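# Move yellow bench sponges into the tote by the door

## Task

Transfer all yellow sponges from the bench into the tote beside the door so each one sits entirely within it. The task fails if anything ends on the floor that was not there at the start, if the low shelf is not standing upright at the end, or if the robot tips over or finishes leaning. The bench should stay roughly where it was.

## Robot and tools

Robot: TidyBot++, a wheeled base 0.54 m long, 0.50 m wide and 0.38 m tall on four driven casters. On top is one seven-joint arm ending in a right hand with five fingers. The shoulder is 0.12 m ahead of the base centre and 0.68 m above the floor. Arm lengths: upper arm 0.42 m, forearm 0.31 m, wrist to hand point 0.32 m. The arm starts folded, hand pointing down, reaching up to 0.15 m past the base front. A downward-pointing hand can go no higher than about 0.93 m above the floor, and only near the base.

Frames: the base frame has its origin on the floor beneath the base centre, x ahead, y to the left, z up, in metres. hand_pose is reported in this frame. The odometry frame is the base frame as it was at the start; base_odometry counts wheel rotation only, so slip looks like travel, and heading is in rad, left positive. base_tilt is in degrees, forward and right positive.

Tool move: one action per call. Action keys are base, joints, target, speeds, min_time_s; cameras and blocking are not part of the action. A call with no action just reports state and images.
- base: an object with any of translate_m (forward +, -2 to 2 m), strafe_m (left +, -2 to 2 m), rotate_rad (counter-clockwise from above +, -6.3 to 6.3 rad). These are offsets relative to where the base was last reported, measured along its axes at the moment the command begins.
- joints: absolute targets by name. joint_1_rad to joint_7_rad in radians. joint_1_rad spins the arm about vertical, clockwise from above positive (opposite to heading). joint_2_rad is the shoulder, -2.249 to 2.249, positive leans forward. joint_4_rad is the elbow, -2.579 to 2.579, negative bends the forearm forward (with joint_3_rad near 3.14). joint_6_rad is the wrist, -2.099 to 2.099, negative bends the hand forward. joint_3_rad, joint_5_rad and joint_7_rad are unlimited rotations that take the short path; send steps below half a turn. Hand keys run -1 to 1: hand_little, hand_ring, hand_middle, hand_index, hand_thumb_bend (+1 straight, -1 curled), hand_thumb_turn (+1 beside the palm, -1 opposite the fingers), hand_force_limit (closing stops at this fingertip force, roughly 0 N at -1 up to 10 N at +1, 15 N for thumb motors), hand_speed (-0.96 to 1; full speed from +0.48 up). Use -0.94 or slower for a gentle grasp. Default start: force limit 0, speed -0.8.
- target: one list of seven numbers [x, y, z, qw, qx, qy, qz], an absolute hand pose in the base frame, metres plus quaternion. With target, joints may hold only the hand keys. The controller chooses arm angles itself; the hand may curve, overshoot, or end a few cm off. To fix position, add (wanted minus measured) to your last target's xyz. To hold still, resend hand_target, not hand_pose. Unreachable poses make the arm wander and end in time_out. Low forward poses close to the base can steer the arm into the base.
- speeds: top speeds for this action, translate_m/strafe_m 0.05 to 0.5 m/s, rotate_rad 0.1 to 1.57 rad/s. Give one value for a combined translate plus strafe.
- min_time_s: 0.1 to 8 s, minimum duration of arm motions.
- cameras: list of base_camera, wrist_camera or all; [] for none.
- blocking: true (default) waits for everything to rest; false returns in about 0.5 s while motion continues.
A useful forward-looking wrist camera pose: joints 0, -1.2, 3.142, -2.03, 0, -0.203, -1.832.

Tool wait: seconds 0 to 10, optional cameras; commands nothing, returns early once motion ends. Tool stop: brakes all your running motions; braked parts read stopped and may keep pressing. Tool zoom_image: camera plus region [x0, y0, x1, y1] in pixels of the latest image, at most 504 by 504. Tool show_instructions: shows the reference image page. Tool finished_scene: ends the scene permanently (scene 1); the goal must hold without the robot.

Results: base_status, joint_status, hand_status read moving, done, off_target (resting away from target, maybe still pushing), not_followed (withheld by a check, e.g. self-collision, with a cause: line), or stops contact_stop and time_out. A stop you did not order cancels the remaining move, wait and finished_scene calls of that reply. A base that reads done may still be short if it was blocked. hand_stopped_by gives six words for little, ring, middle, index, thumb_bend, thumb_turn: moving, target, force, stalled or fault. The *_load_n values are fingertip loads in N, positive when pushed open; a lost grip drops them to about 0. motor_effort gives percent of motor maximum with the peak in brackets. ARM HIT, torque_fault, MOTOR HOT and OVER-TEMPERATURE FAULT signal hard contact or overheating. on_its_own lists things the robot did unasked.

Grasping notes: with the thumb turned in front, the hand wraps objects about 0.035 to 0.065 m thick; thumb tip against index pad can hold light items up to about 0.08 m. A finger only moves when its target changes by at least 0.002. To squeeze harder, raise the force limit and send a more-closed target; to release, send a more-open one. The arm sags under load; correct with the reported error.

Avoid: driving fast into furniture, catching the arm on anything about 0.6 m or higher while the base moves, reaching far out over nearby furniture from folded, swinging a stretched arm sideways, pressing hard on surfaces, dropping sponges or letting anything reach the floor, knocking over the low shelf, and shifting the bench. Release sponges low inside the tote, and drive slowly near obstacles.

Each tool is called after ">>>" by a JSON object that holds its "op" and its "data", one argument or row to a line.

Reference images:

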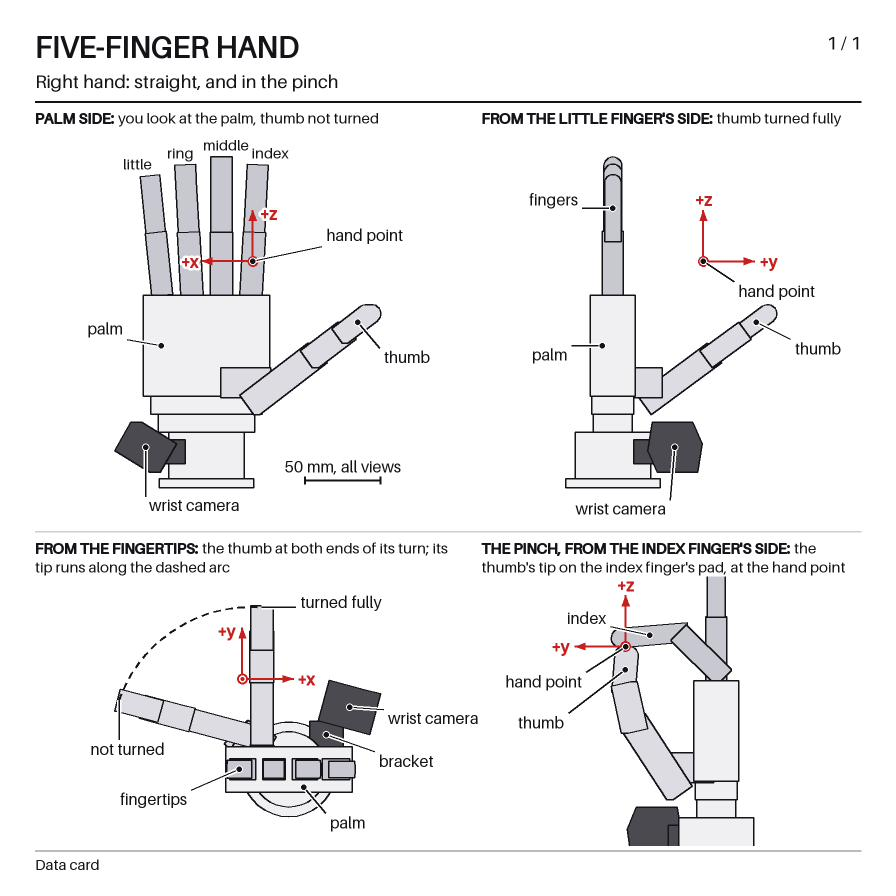

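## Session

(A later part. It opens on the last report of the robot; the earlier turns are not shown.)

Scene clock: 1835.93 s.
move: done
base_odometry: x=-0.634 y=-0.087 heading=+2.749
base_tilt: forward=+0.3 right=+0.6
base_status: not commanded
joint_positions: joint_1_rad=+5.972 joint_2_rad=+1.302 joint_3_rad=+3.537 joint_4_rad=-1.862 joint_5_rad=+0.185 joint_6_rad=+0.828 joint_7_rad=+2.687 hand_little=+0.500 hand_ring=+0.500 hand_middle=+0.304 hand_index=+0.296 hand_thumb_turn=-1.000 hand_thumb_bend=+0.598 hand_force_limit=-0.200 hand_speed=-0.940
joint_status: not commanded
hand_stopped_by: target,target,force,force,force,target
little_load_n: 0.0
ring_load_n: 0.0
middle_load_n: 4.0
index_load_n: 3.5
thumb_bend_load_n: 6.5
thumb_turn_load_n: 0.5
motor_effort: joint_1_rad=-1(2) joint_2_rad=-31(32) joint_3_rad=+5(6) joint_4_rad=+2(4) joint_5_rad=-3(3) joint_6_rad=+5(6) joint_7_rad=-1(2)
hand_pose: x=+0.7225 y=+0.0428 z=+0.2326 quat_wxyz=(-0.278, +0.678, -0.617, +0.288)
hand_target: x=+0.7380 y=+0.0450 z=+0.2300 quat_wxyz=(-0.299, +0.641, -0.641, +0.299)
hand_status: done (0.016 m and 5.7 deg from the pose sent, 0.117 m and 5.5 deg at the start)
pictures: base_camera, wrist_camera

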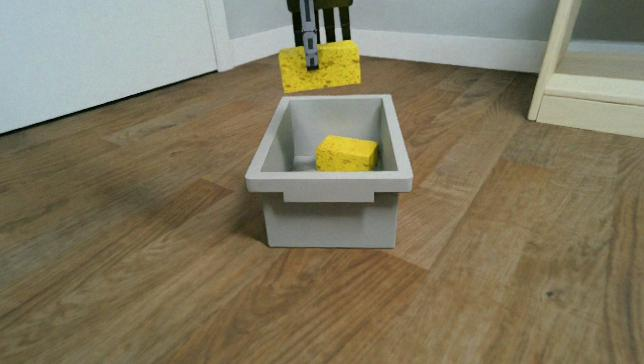

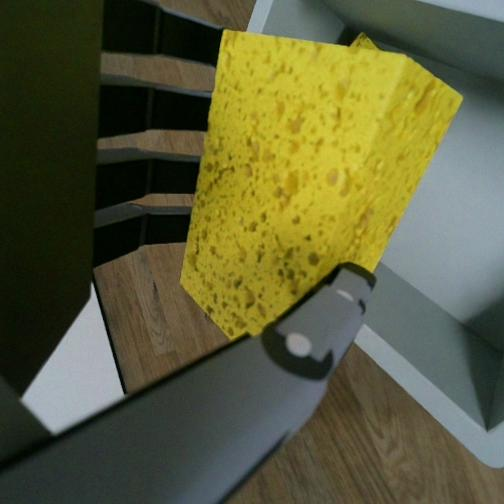

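>>> {"op": "move", "data": {
  "target": [0.738, 0.045, 0.185, 0.3085, -0.6201, 0.6617, -0.2891],
  "min_time_s": 2,
  "cameras": ["all"]
}}

Scene clock: 1848.37 s.
move: done
base_odometry: x=-0.634 y=-0.087 heading=+2.749
base_tilt: forward=+0.2 right=+0.5
base_status: not commanded
joint_positions: joint_1_rad=+5.972 joint_2_rad=+1.415 joint_3_rad=+3.537 joint_4_rad=-1.788 joint_5_rad=+0.147 joint_6_rad=+0.828 joint_7_rad=+2.615 hand_little=+0.500 hand_ring=+0.500 hand_middle=+0.304 hand_index=+0.296 hand_thumb_turn=-1.000 hand_thumb_bend=+0.598 hand_force_limit=-0.200 hand_speed=-0.940
joint_status: not commanded
hand_stopped_by: target,target,force,force,force,target
little_load_n: 0.0
ring_load_n: 0.0
middle_load_n: 3.5
index_load_n: 4.0
thumb_bend_load_n: 6.5
thumb_turn_load_n: 0.0
motor_effort: joint_1_rad=-1(2) joint_2_rad=-31(31) joint_3_rad=+5(5) joint_4_rad=+2(3) joint_5_rad=-3(3) joint_6_rad=+4(6) joint_7_rad=-1(2)
hand_pose: x=+0.7177 y=+0.0391 z=+0.1835 quat_wxyz=(-0.273, +0.659, -0.644, +0.276)
hand_target: x=+0.7380 y=+0.0450 z=+0.1850 quat_wxyz=(-0.308, +0.620, -0.661, +0.289)
hand_status: done (0.021 m and 6.5 deg from the pose sent, 0.050 m and 9.1 deg at the start)
pictures: base_camera, wrist_camera

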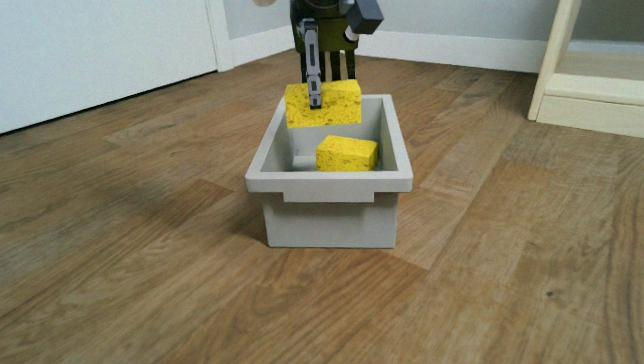

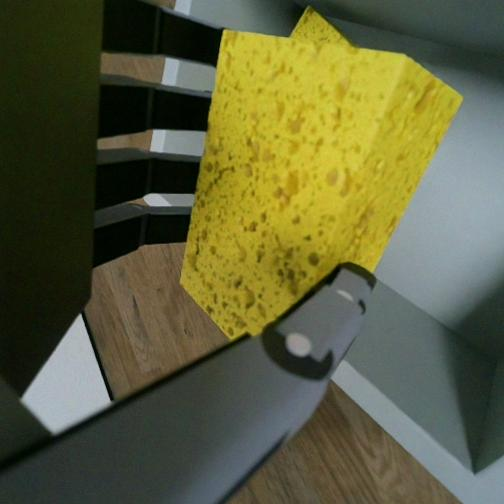

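>>> {"op": "move", "data": {
  "target": [0.740, 0.045, 0.135, 0.3302, -0.6093, 0.6516, -0.3123],
  "min_time_s": 2,
  "cameras": ["all"]
}}

Scene clock: 1861.10 s.
move: done
base_odometry: x=-0.634 y=-0.087 heading=+2.749
base_tilt: forward=+0.3 right=+0.5
base_status: not commanded
joint_positions: joint_1_rad=+5.933 joint_2_rad=+1.587 joint_3_rad=+3.563 joint_4_rad=-1.696 joint_5_rad=+0.023 joint_6_rad=+0.927 joint_7_rad=+2.592 hand_little=+0.500 hand_ring=+0.500 hand_middle=+0.304 hand_index=+0.296 hand_thumb_turn=-1.000 hand_thumb_bend=+0.598 hand_force_limit=-0.200 hand_speed=-0.940
joint_status: not commanded
hand_stopped_by: target,target,force,force,force,target
little_load_n: 0.0
ring_load_n: 0.0
middle_load_n: 3.5
index_load_n: 4.0
thumb_bend_load_n: 6.5
thumb_turn_load_n: 0.0
motor_effort: joint_1_rad=-1(2) joint_2_rad=-30(31) joint_3_rad=+6(6) joint_4_rad=+1(2) joint_5_rad=-3(4) joint_6_rad=+5(6) joint_7_rad=-1(2)
hand_pose: x=+0.7206 y=+0.0369 z=+0.1290 quat_wxyz=(-0.290, +0.645, -0.642, +0.298)
hand_target: x=+0.7400 y=+0.0450 z=+0.1350 quat_wxyz=(-0.330, +0.609, -0.651, +0.312)
hand_status: done (0.022 m and 6.5 deg from the pose sent, 0.054 m and 9.6 deg at the start)
pictures: base_camera, wrist_camera

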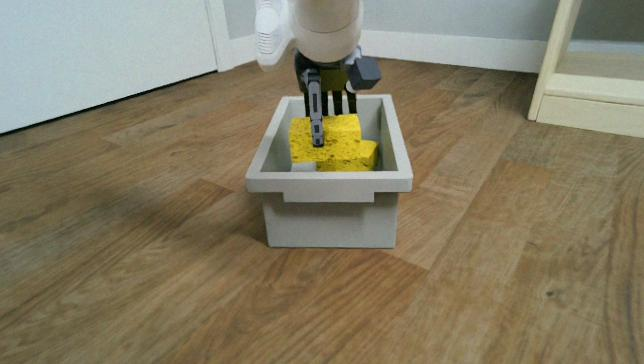

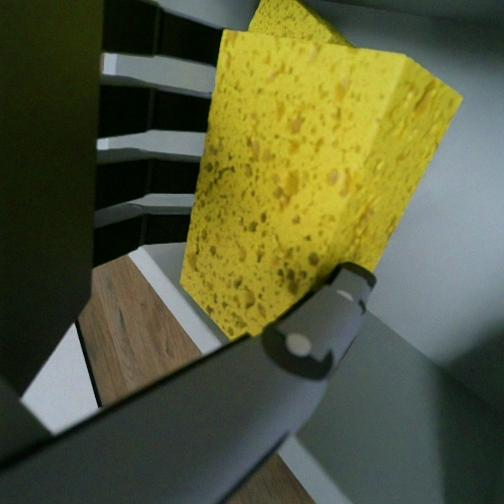

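>>> {"op": "move", "data": {
  "target": [0.742, 0.048, 0.098, 0.3302, -0.6093, 0.6516, -0.3123],
  "min_time_s": 2,
  "cameras": ["all"]
}}

Scene clock: 1870.47 s.
move: done
base_odometry: x=-0.634 y=-0.087 heading=+2.749
base_tilt: forward=+0.3 right=+0.5
base_status: not commanded
joint_positions: joint_1_rad=+5.919 joint_2_rad=+1.675 joint_3_rad=+3.572 joint_4_rad=-1.598 joint_5_rad=-0.021 joint_6_rad=+0.927 joint_7_rad=+2.578 hand_little=+0.500 hand_ring=+0.500 hand_middle=+0.304 hand_index=+0.296 hand_thumb_turn=-1.000 hand_thumb_bend=+0.598 hand_force_limit=-0.200 hand_speed=-0.940
joint_status: not commanded
hand_stopped_by: target,target,force,force,force,target
little_load_n: 0.0
ring_load_n: 0.0
middle_load_n: 4.0
index_load_n: 4.0
thumb_bend_load_n: 6.5
thumb_turn_load_n: 0.0
motor_effort: joint_1_rad=-1(2) joint_2_rad=-30(31) joint_3_rad=+6(6) joint_4_rad=+1(2) joint_5_rad=-3(4) joint_6_rad=+5(6) joint_7_rad=-2(2)
hand_pose: x=+0.7300 y=+0.0432 z=+0.0975 quat_wxyz=(-0.300, +0.643, -0.637, +0.303)
hand_target: x=+0.7420 y=+0.0480 z=+0.0980 quat_wxyz=(-0.330, +0.609, -0.651, +0.312)
hand_status: done (0.013 m and 5.5 deg from the pose sent, 0.039 m and 6.5 deg at the start)
pictures: base_camera, wrist_camera

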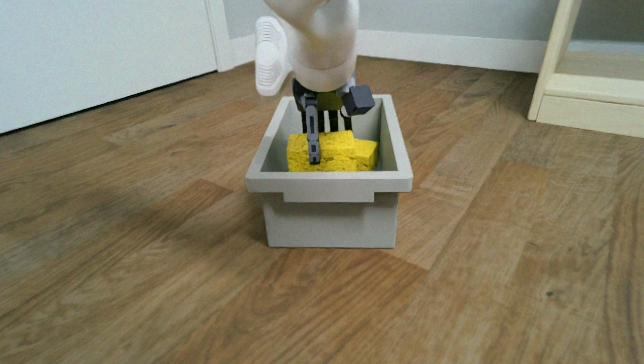

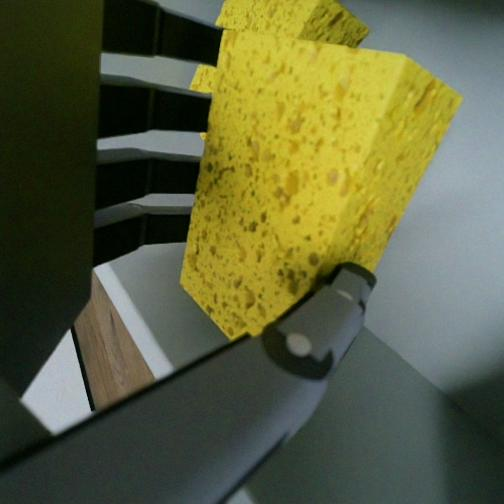

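>>> {"op": "zoom_image", "data": {
  "camera": "wrist_camera",
  "region": [90, 0, 410, 200]
}}

Scaled by 1.575.

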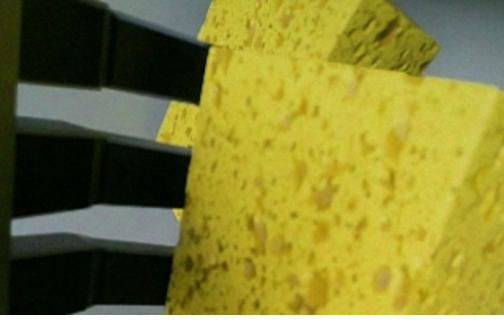

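>>> {"op": "move", "data": {
  "target": [0.730, 0.048, 0.063, 0.3302, -0.6093, 0.6516, -0.3123],
  "min_time_s": 2,
  "cameras": ["all"]
}}

Scene clock: 1892.73 s.
move: done
base_odometry: x=-0.634 y=-0.087 heading=+2.749
base_tilt: forward=+0.3 right=+0.5
base_status: not commanded
joint_positions: joint_1_rad=+5.902 joint_2_rad=+1.765 joint_3_rad=+3.578 joint_4_rad=-1.537 joint_5_rad=-0.069 joint_6_rad=+0.927 joint_7_rad=+2.567 hand_little=+0.500 hand_ring=+0.500 hand_middle=+0.304 hand_index=+0.296 hand_thumb_turn=-1.000 hand_thumb_bend=+0.598 hand_force_limit=-0.200 hand_speed=-0.940
joint_status: not commanded
hand_stopped_by: target,target,force,force,force,target
little_load_n: 0.0
ring_load_n: 0.0
middle_load_n: 3.5
index_load_n: 3.5
thumb_bend_load_n: 6.5
thumb_turn_load_n: 0.0
motor_effort: joint_1_rad=-1(2) joint_2_rad=-30(31) joint_3_rad=+6(6) joint_4_rad=+1(1) joint_5_rad=-3(4) joint_6_rad=+5(6) joint_7_rad=-1(3)
hand_pose: x=+0.7165 y=+0.0410 z=+0.0597 quat_wxyz=(-0.294, +0.642, -0.640, +0.302)
hand_target: x=+0.7300 y=+0.0480 z=+0.0630 quat_wxyz=(-0.330, +0.609, -0.651, +0.312)
hand_status: done (0.016 m and 5.9 deg from the pose sent, 0.035 m and 5.5 deg at the start)
pictures: base_camera, wrist_camera

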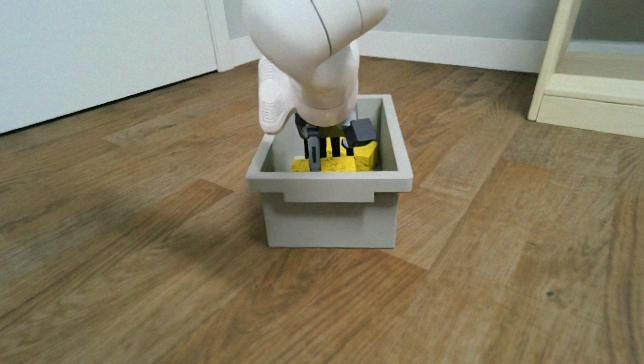

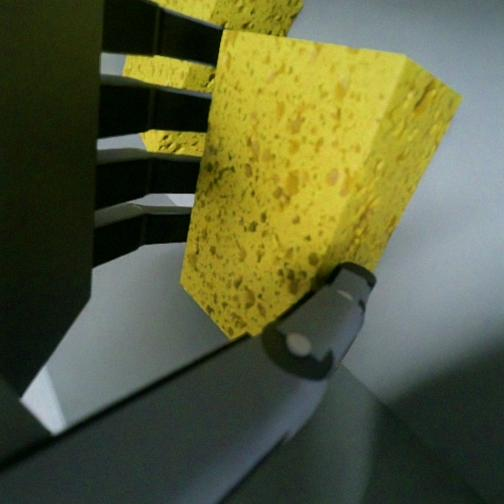

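>>> {"op": "move", "data": {
  "target": [0.732, 0.048, 0.046, 0.3302, -0.6093, 0.6516, -0.3123],
  "min_time_s": 1.5
}}

>>> {"op": "move", "data": {
  "target": [0.732, 0.048, 0.034, 0.3302, -0.6093, 0.6516, -0.3123],
  "min_time_s": 1.5,
  "cameras": ["all"]
}}

Scene clock: 1900.83 s.
move: done
base_odometry: x=-0.634 y=-0.087 heading=+2.749
base_tilt: forward=+0.3 right=+0.6
base_status: not commanded
joint_positions: joint_1_rad=+5.901 joint_2_rad=+1.805 joint_3_rad=+3.584 joint_4_rad=-1.481 joint_5_rad=-0.087 joint_6_rad=+0.927 joint_7_rad=+2.565 hand_little=+0.500 hand_ring=+0.500 hand_middle=+0.304 hand_index=+0.296 hand_thumb_turn=-1.000 hand_thumb_bend=+0.598 hand_force_limit=-0.200 hand_speed=-0.940
joint_status: not commanded
hand_stopped_by: target,target,force,force,force,target
little_load_n: 0.0
ring_load_n: 0.0
middle_load_n: 4.0
index_load_n: 4.0
thumb_bend_load_n: 6.5
thumb_turn_load_n: 0.0
motor_effort: joint_1_rad=-2(2) joint_2_rad=-30(30) joint_3_rad=+6(6) joint_4_rad=+1(1) joint_5_rad=-3(4) joint_6_rad=+5(6) joint_7_rad=-2(2)
hand_pose: x=+0.7241 y=+0.0442 z=+0.0472 quat_wxyz=(-0.303, +0.641, -0.636, +0.305)
hand_target: x=+0.7320 y=+0.0480 z=+0.0460 quat_wxyz=(-0.330, +0.609, -0.651, +0.312)
hand_status: done (0.009 m and 5.2 deg from the pose sent, 0.022 m and 5.9 deg at the start)
pictures: none

Scene clock: 1902.63 s.
move: done
base_odometry: x=-0.634 y=-0.087 heading=+2.749
base_tilt: forward=+0.2 right=+0.6
base_status: not commanded
joint_positions: joint_1_rad=+5.901 joint_2_rad=+1.825 joint_3_rad=+3.589 joint_4_rad=-1.446 joint_5_rad=-0.103 joint_6_rad=+0.927 joint_7_rad=+2.564 hand_little=+0.500 hand_ring=+0.500 hand_middle=+0.304 hand_index=+0.296 hand_thumb_turn=-1.000 hand_thumb_bend=+0.598 hand_force_limit=-0.200 hand_speed=-0.940
joint_status: not commanded
hand_stopped_by: target,target,force,force,force,target
little_load_n: 0.0
ring_load_n: 0.0
middle_load_n: 4.5
index_load_n: 2.5
thumb_bend_load_n: 6.0
thumb_turn_load_n: 0.0
motor_effort: joint_1_rad=-1(2) joint_2_rad=-29(30) joint_3_rad=+6(6) joint_4_rad=+0(2) joint_5_rad=-3(4) joint_6_rad=+5(6) joint_7_rad=-1(2)
hand_pose: x=+0.7316 y=+0.0462 z=+0.0426 quat_wxyz=(-0.310, +0.638, -0.633, +0.309)
hand_target: x=+0.7320 y=+0.0480 z=+0.0340 quat_wxyz=(-0.330, +0.609, -0.651, +0.312)
hand_status: done (0.009 m and 4.6 deg from the pose sent, 0.016 m and 5.2 deg at the start)
pictures: base_camera, wrist_camera

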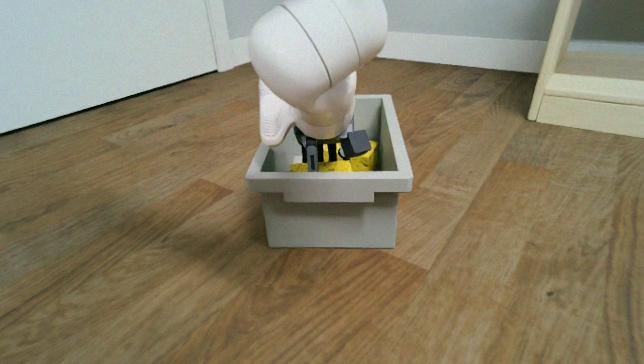

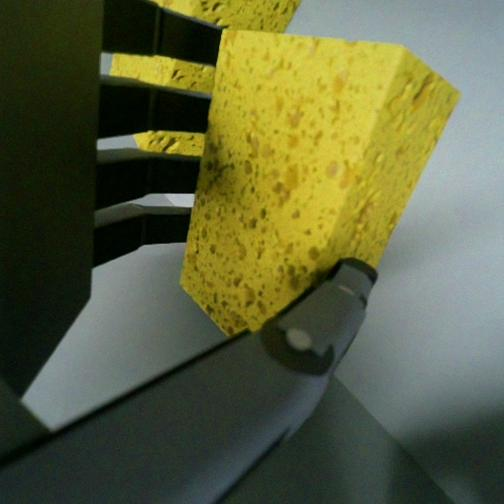

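>>> {"op": "move", "data": {
  "target": [0.728, 0.048, 0.026, 0.3302, -0.6093, 0.6516, -0.3123],
  "min_time_s": 1.5,
  "cameras": ["wrist_camera"]
}}

Scene clock: 1910.53 s.
move: done
base_odometry: x=-0.634 y=-0.087 heading=+2.749
base_tilt: forward=+0.2 right=+0.5
base_status: not commanded
joint_positions: joint_1_rad=+5.895 joint_2_rad=+1.834 joint_3_rad=+3.592 joint_4_rad=-1.438 joint_5_rad=-0.118 joint_6_rad=+0.927 joint_7_rad=+2.564 hand_little=+0.500 hand_ring=+0.500 hand_middle=+0.304 hand_index=+0.296 hand_thumb_turn=-1.000 hand_thumb_bend=+0.598 hand_force_limit=-0.200 hand_speed=-0.940
joint_status: not commanded
hand_stopped_by: target,target,force,force,force,target
little_load_n: 0.0
ring_load_n: 0.0
middle_load_n: 3.0
index_load_n: 1.5
thumb_bend_load_n: 6.5
thumb_turn_load_n: -0.5
motor_effort: joint_1_rad=-1(2) joint_2_rad=-27(29) joint_3_rad=+5(6) joint_4_rad=+2(2) joint_5_rad=-3(4) joint_6_rad=+4(5) joint_7_rad=-1(2)
hand_pose: x=+0.7325 y=+0.0461 z=+0.0404 quat_wxyz=(-0.311, +0.636, -0.633, +0.312)
hand_target: x=+0.7280 y=+0.0480 z=+0.0260 quat_wxyz=(-0.330, +0.609, -0.651, +0.312)
hand_status: done (0.015 m and 4.3 deg from the pose sent, 0.017 m and 4.6 deg at the start)

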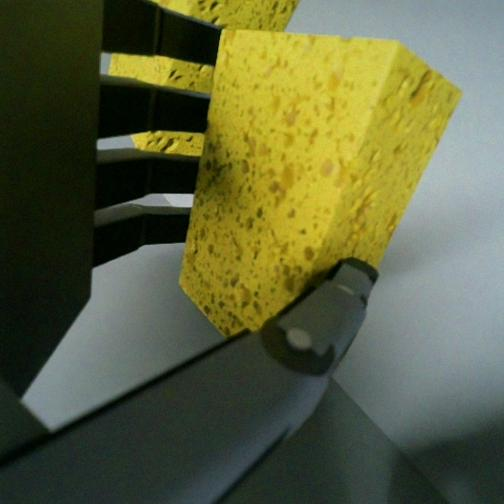

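>>> {"op": "move", "data": {
  "joints": {"hand_index":0.5,"hand_middle":0.5,"hand_thumb_bend":0.75,"hand_speed":-0.85},
  "cameras": ["all"]
}}

Scene clock: 1914.83 s.
move: done
base_odometry: x=-0.634 y=-0.087 heading=+2.749
base_tilt: forward=+0.3 right=+0.5
base_status: not commanded
joint_positions: joint_1_rad=+5.895 joint_2_rad=+1.858 joint_3_rad=+3.592 joint_4_rad=-1.427 joint_5_rad=-0.118 joint_6_rad=+0.927 joint_7_rad=+2.564 hand_little=+0.500 hand_ring=+0.500 hand_middle=+0.500 hand_index=+0.500 hand_thumb_turn=-1.000 hand_thumb_bend=+0.750 hand_force_limit=-0.200 hand_speed=-0.850
joint_status: all done
hand_stopped_by: target,target,target,target,target,target
little_load_n: 0.0
ring_load_n: 0.0
middle_load_n: 0.0
index_load_n: 0.0
thumb_bend_load_n: 0.0
thumb_turn_load_n: 0.0
motor_effort: joint_1_rad=-1(2) joint_2_rad=-29(30) joint_3_rad=+6(6) joint_4_rad=+0(2) joint_5_rad=-3(4) joint_6_rad=+5(6) joint_7_rad=-1(2)
hand_pose: x=+0.7234 y=+0.0439 z=+0.0281 quat_wxyz=(-0.307, +0.640, -0.633, +0.308)
hand_target: x=+0.7280 y=+0.0480 z=+0.0260 quat_wxyz=(-0.330, +0.609, -0.651, +0.312)
hand_status: not commanded
pictures: base_camera, wrist_camera

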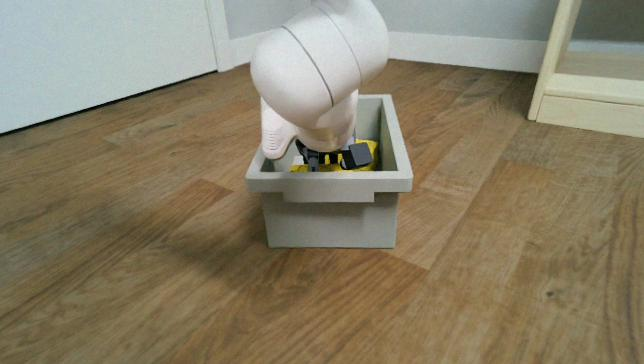

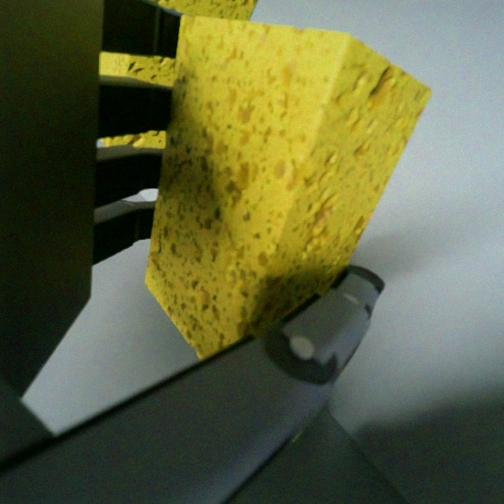

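>>> {"op": "move", "data": {
  "target": [0.735, 0.048, 0.06, 0.3302, -0.6093, 0.6516, -0.3123],
  "min_time_s": 1.5,
  "cameras": ["all"]
}}

Scene clock: 1922.27 s.
move: done
base_odometry: x=-0.634 y=-0.087 heading=+2.749
base_tilt: forward=+0.3 right=+0.5
base_status: not commanded
joint_positions: joint_1_rad=+5.895 joint_2_rad=+1.855 joint_3_rad=+3.592 joint_4_rad=-1.468 joint_5_rad=-0.118 joint_6_rad=+0.927 joint_7_rad=+2.564 hand_little=+0.500 hand_ring=+0.500 hand_middle=+0.500 hand_index=+0.500 hand_thumb_turn=-1.000 hand_thumb_bend=+0.750 hand_force_limit=-0.200 hand_speed=-0.850
joint_status: not commanded
hand_stopped_by: target,target,target,target,target,target
little_load_n: 0.0
ring_load_n: 0.0
middle_load_n: 0.0
index_load_n: 0.0
thumb_bend_load_n: 0.0
thumb_turn_load_n: 0.0
motor_effort: joint_1_rad=-1(2) joint_2_rad=-29(30) joint_3_rad=+6(6) joint_4_rad=+0(1) joint_5_rad=-3(4) joint_6_rad=+4(6) joint_7_rad=-1(2)
hand_pose: x=+0.7064 y=+0.0311 z=+0.0249 quat_wxyz=(-0.289, +0.642, -0.640, +0.307)
hand_target: x=+0.7350 y=+0.0480 z=+0.0600 quat_wxyz=(-0.330, +0.609, -0.651, +0.312)
hand_status: done (0.048 m and 6.2 deg from the pose sent, 0.034 m and 5.0 deg at the start)
pictures: base_camera, wrist_camera

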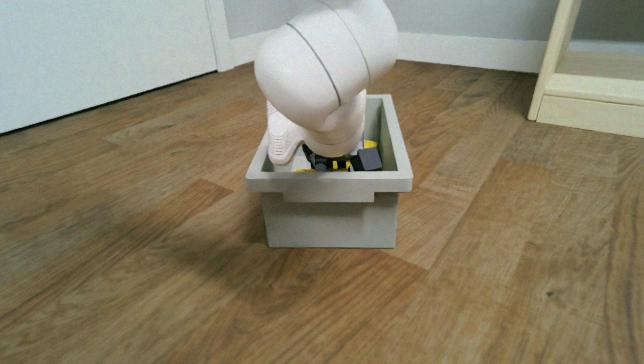

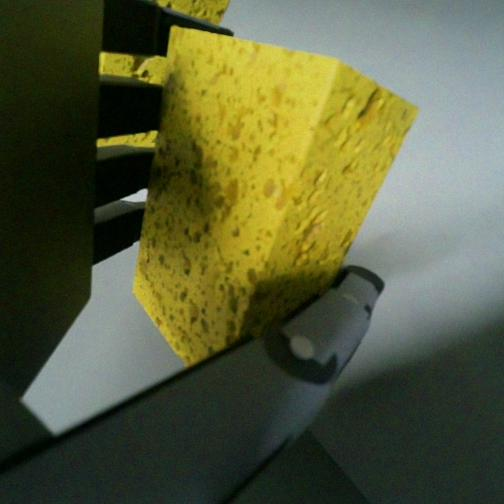

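>>> {"op": "move", "data": {
  "target": [0.745, 0.058, 0.10, 0.3302, -0.6093, 0.6516, -0.3123],
  "min_time_s": 2,
  "cameras": ["all"]
}}

Scene clock: 1928.00 s.
move: done
base_odometry: x=-0.634 y=-0.087 heading=+2.749
base_tilt: forward=+0.3 right=+0.6
base_status: not commanded
joint_positions: joint_1_rad=+5.890 joint_2_rad=+1.761 joint_3_rad=+3.592 joint_4_rad=-1.547 joint_5_rad=-0.118 joint_6_rad=+0.927 joint_7_rad=+2.563 hand_little=+0.500 hand_ring=+0.500 hand_middle=+0.500 hand_index=+0.500 hand_thumb_turn=-1.000 hand_thumb_bend=+0.750 hand_force_limit=-0.200 hand_speed=-0.850
joint_status: not commanded
hand_stopped_by: target,target,target,target,target,target
little_load_n: 0.0
ring_load_n: 0.0
middle_load_n: 0.0
index_load_n: 0.0
thumb_bend_load_n: 0.0
thumb_turn_load_n: 0.0
motor_effort: joint_1_rad=-1(2) joint_2_rad=-29(30) joint_3_rad=+7(7) joint_4_rad=+0(1) joint_5_rad=-4(4) joint_6_rad=+5(6) joint_7_rad=-2(2)
hand_pose: x=+0.7238 y=+0.0313 z=+0.0683 quat_wxyz=(-0.293, +0.629, -0.646, +0.318)
hand_target: x=+0.7450 y=+0.0580 z=+0.1000 quat_wxyz=(-0.330, +0.609, -0.651, +0.312)
hand_status: done (0.047 m and 4.9 deg from the pose sent, 0.089 m and 6.2 deg at the start)
pictures: base_camera, wrist_camera

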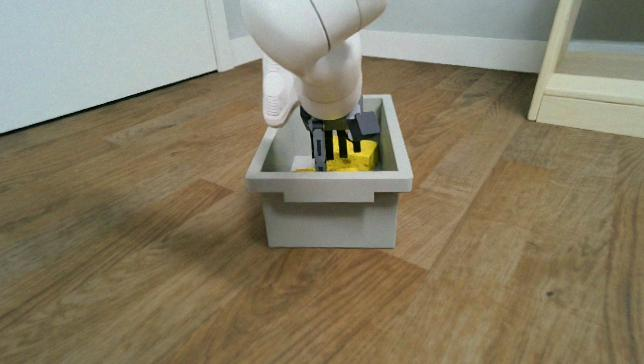

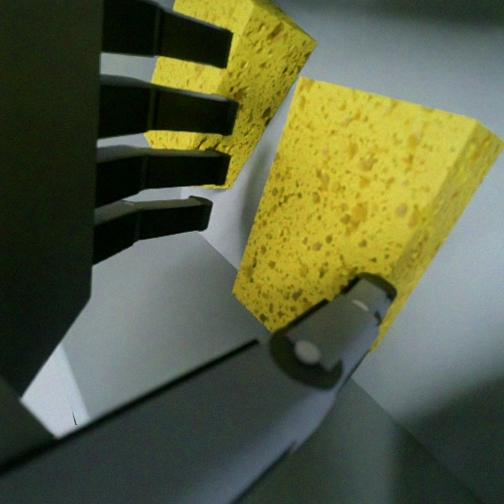

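>>> {"op": "move", "data": {
  "target": [0.745, 0.045, 0.19, 0.3302, -0.6093, 0.6516, -0.3123],
  "min_time_s": 2
}}

>>> {"op": "move", "data": {
  "target": [0.70, 0.03, 0.36, 0.2988, -0.6409, 0.6409, -0.2988],
  "min_time_s": 2.5,
  "cameras": ["all"]
}}

Scene clock: 1933.97 s.
move: done
base_odometry: x=-0.634 y=-0.087 heading=+2.749
base_tilt: forward=+0.3 right=+0.5
base_status: not commanded
joint_positions: joint_1_rad=+5.900 joint_2_rad=+1.533 joint_3_rad=+3.592 joint_4_rad=-1.755 joint_5_rad=-0.053 joint_6_rad=+0.927 joint_7_rad=+2.563 hand_little=+0.500 hand_ring=+0.500 hand_middle=+0.500 hand_index=+0.500 hand_thumb_turn=-1.000 hand_thumb_bend=+0.750 hand_force_limit=-0.200 hand_speed=-0.850
joint_status: not commanded
hand_stopped_by: target,target,target,target,target,target
little_load_n: 0.0
ring_load_n: 0.0
middle_load_n: 0.0
index_load_n: 0.5
thumb_bend_load_n: 0.0
thumb_turn_load_n: 0.0
motor_effort: joint_1_rad=-1(2) joint_2_rad=-30(31) joint_3_rad=+7(7) joint_4_rad=+1(1) joint_5_rad=-4(4) joint_6_rad=+5(6) joint_7_rad=-2(2)
hand_pose: x=+0.7335 y=+0.0248 z=+0.1650 quat_wxyz=(-0.292, +0.612, -0.659, +0.325)
hand_target: x=+0.7450 y=+0.0450 z=+0.1900 quat_wxyz=(-0.330, +0.609, -0.651, +0.312)
hand_status: done (0.034 m and 4.7 deg from the pose sent, 0.124 m and 4.9 deg at the start)
pictures: none

Scene clock: 1936.80 s.
move: done
base_odometry: x=-0.634 y=-0.087 heading=+2.749
base_tilt: forward=+0.3 right=+0.5
base_status: not commanded
joint_positions: joint_1_rad=+5.988 joint_2_rad=+1.022 joint_3_rad=+3.546 joint_4_rad=-2.079 joint_5_rad=+0.161 joint_6_rad=+0.884 joint_7_rad=+2.632 hand_little=+0.500 hand_ring=+0.500 hand_middle=+0.500 hand_index=+0.500 hand_thumb_turn=-1.000 hand_thumb_bend=+0.750 hand_force_limit=-0.200 hand_speed=-0.850
joint_status: not commanded
hand_stopped_by: target,target,target,target,target,target
little_load_n: 0.0
ring_load_n: 0.0
middle_load_n: 0.0
index_load_n: 0.0
thumb_bend_load_n: 0.0
thumb_turn_load_n: 0.0
motor_effort: joint_1_rad=-1(2) joint_2_rad=-28(32) joint_3_rad=+4(7) joint_4_rad=+4(4) joint_5_rad=-3(4) joint_6_rad=+5(7) joint_7_rad=-1(2)
hand_pose: x=+0.7268 y=+0.0335 z=+0.3679 quat_wxyz=(-0.333, +0.599, -0.657, +0.315)
hand_target: x=+0.7000 y=+0.0300 z=+0.3600 quat_wxyz=(-0.299, +0.641, -0.641, +0.299)
hand_status: done (0.028 m and 6.7 deg from the pose sent, 0.198 m and 5.0 deg at the start)
pictures: base_camera, wrist_camera

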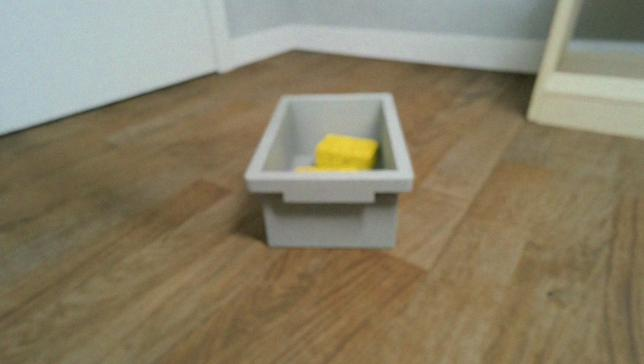

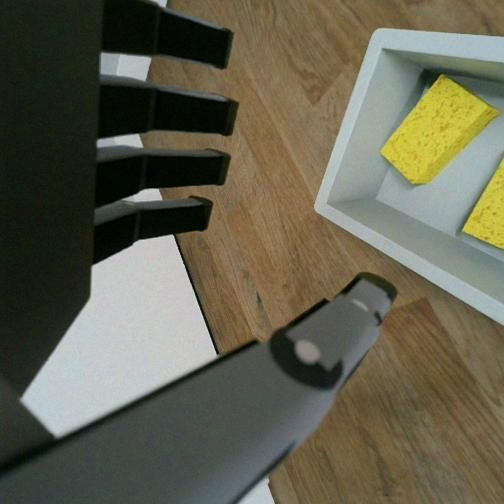

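>>> {"op": "zoom_image", "data": {
  "camera": "wrist_camera",
  "region": [300, 10, 504, 330]
}}

Scaled by 1.575.

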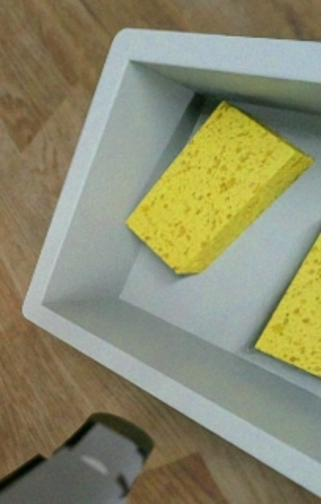

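>>> {"op": "finished_scene", "data": {

}}

The scene is finished: the task was done.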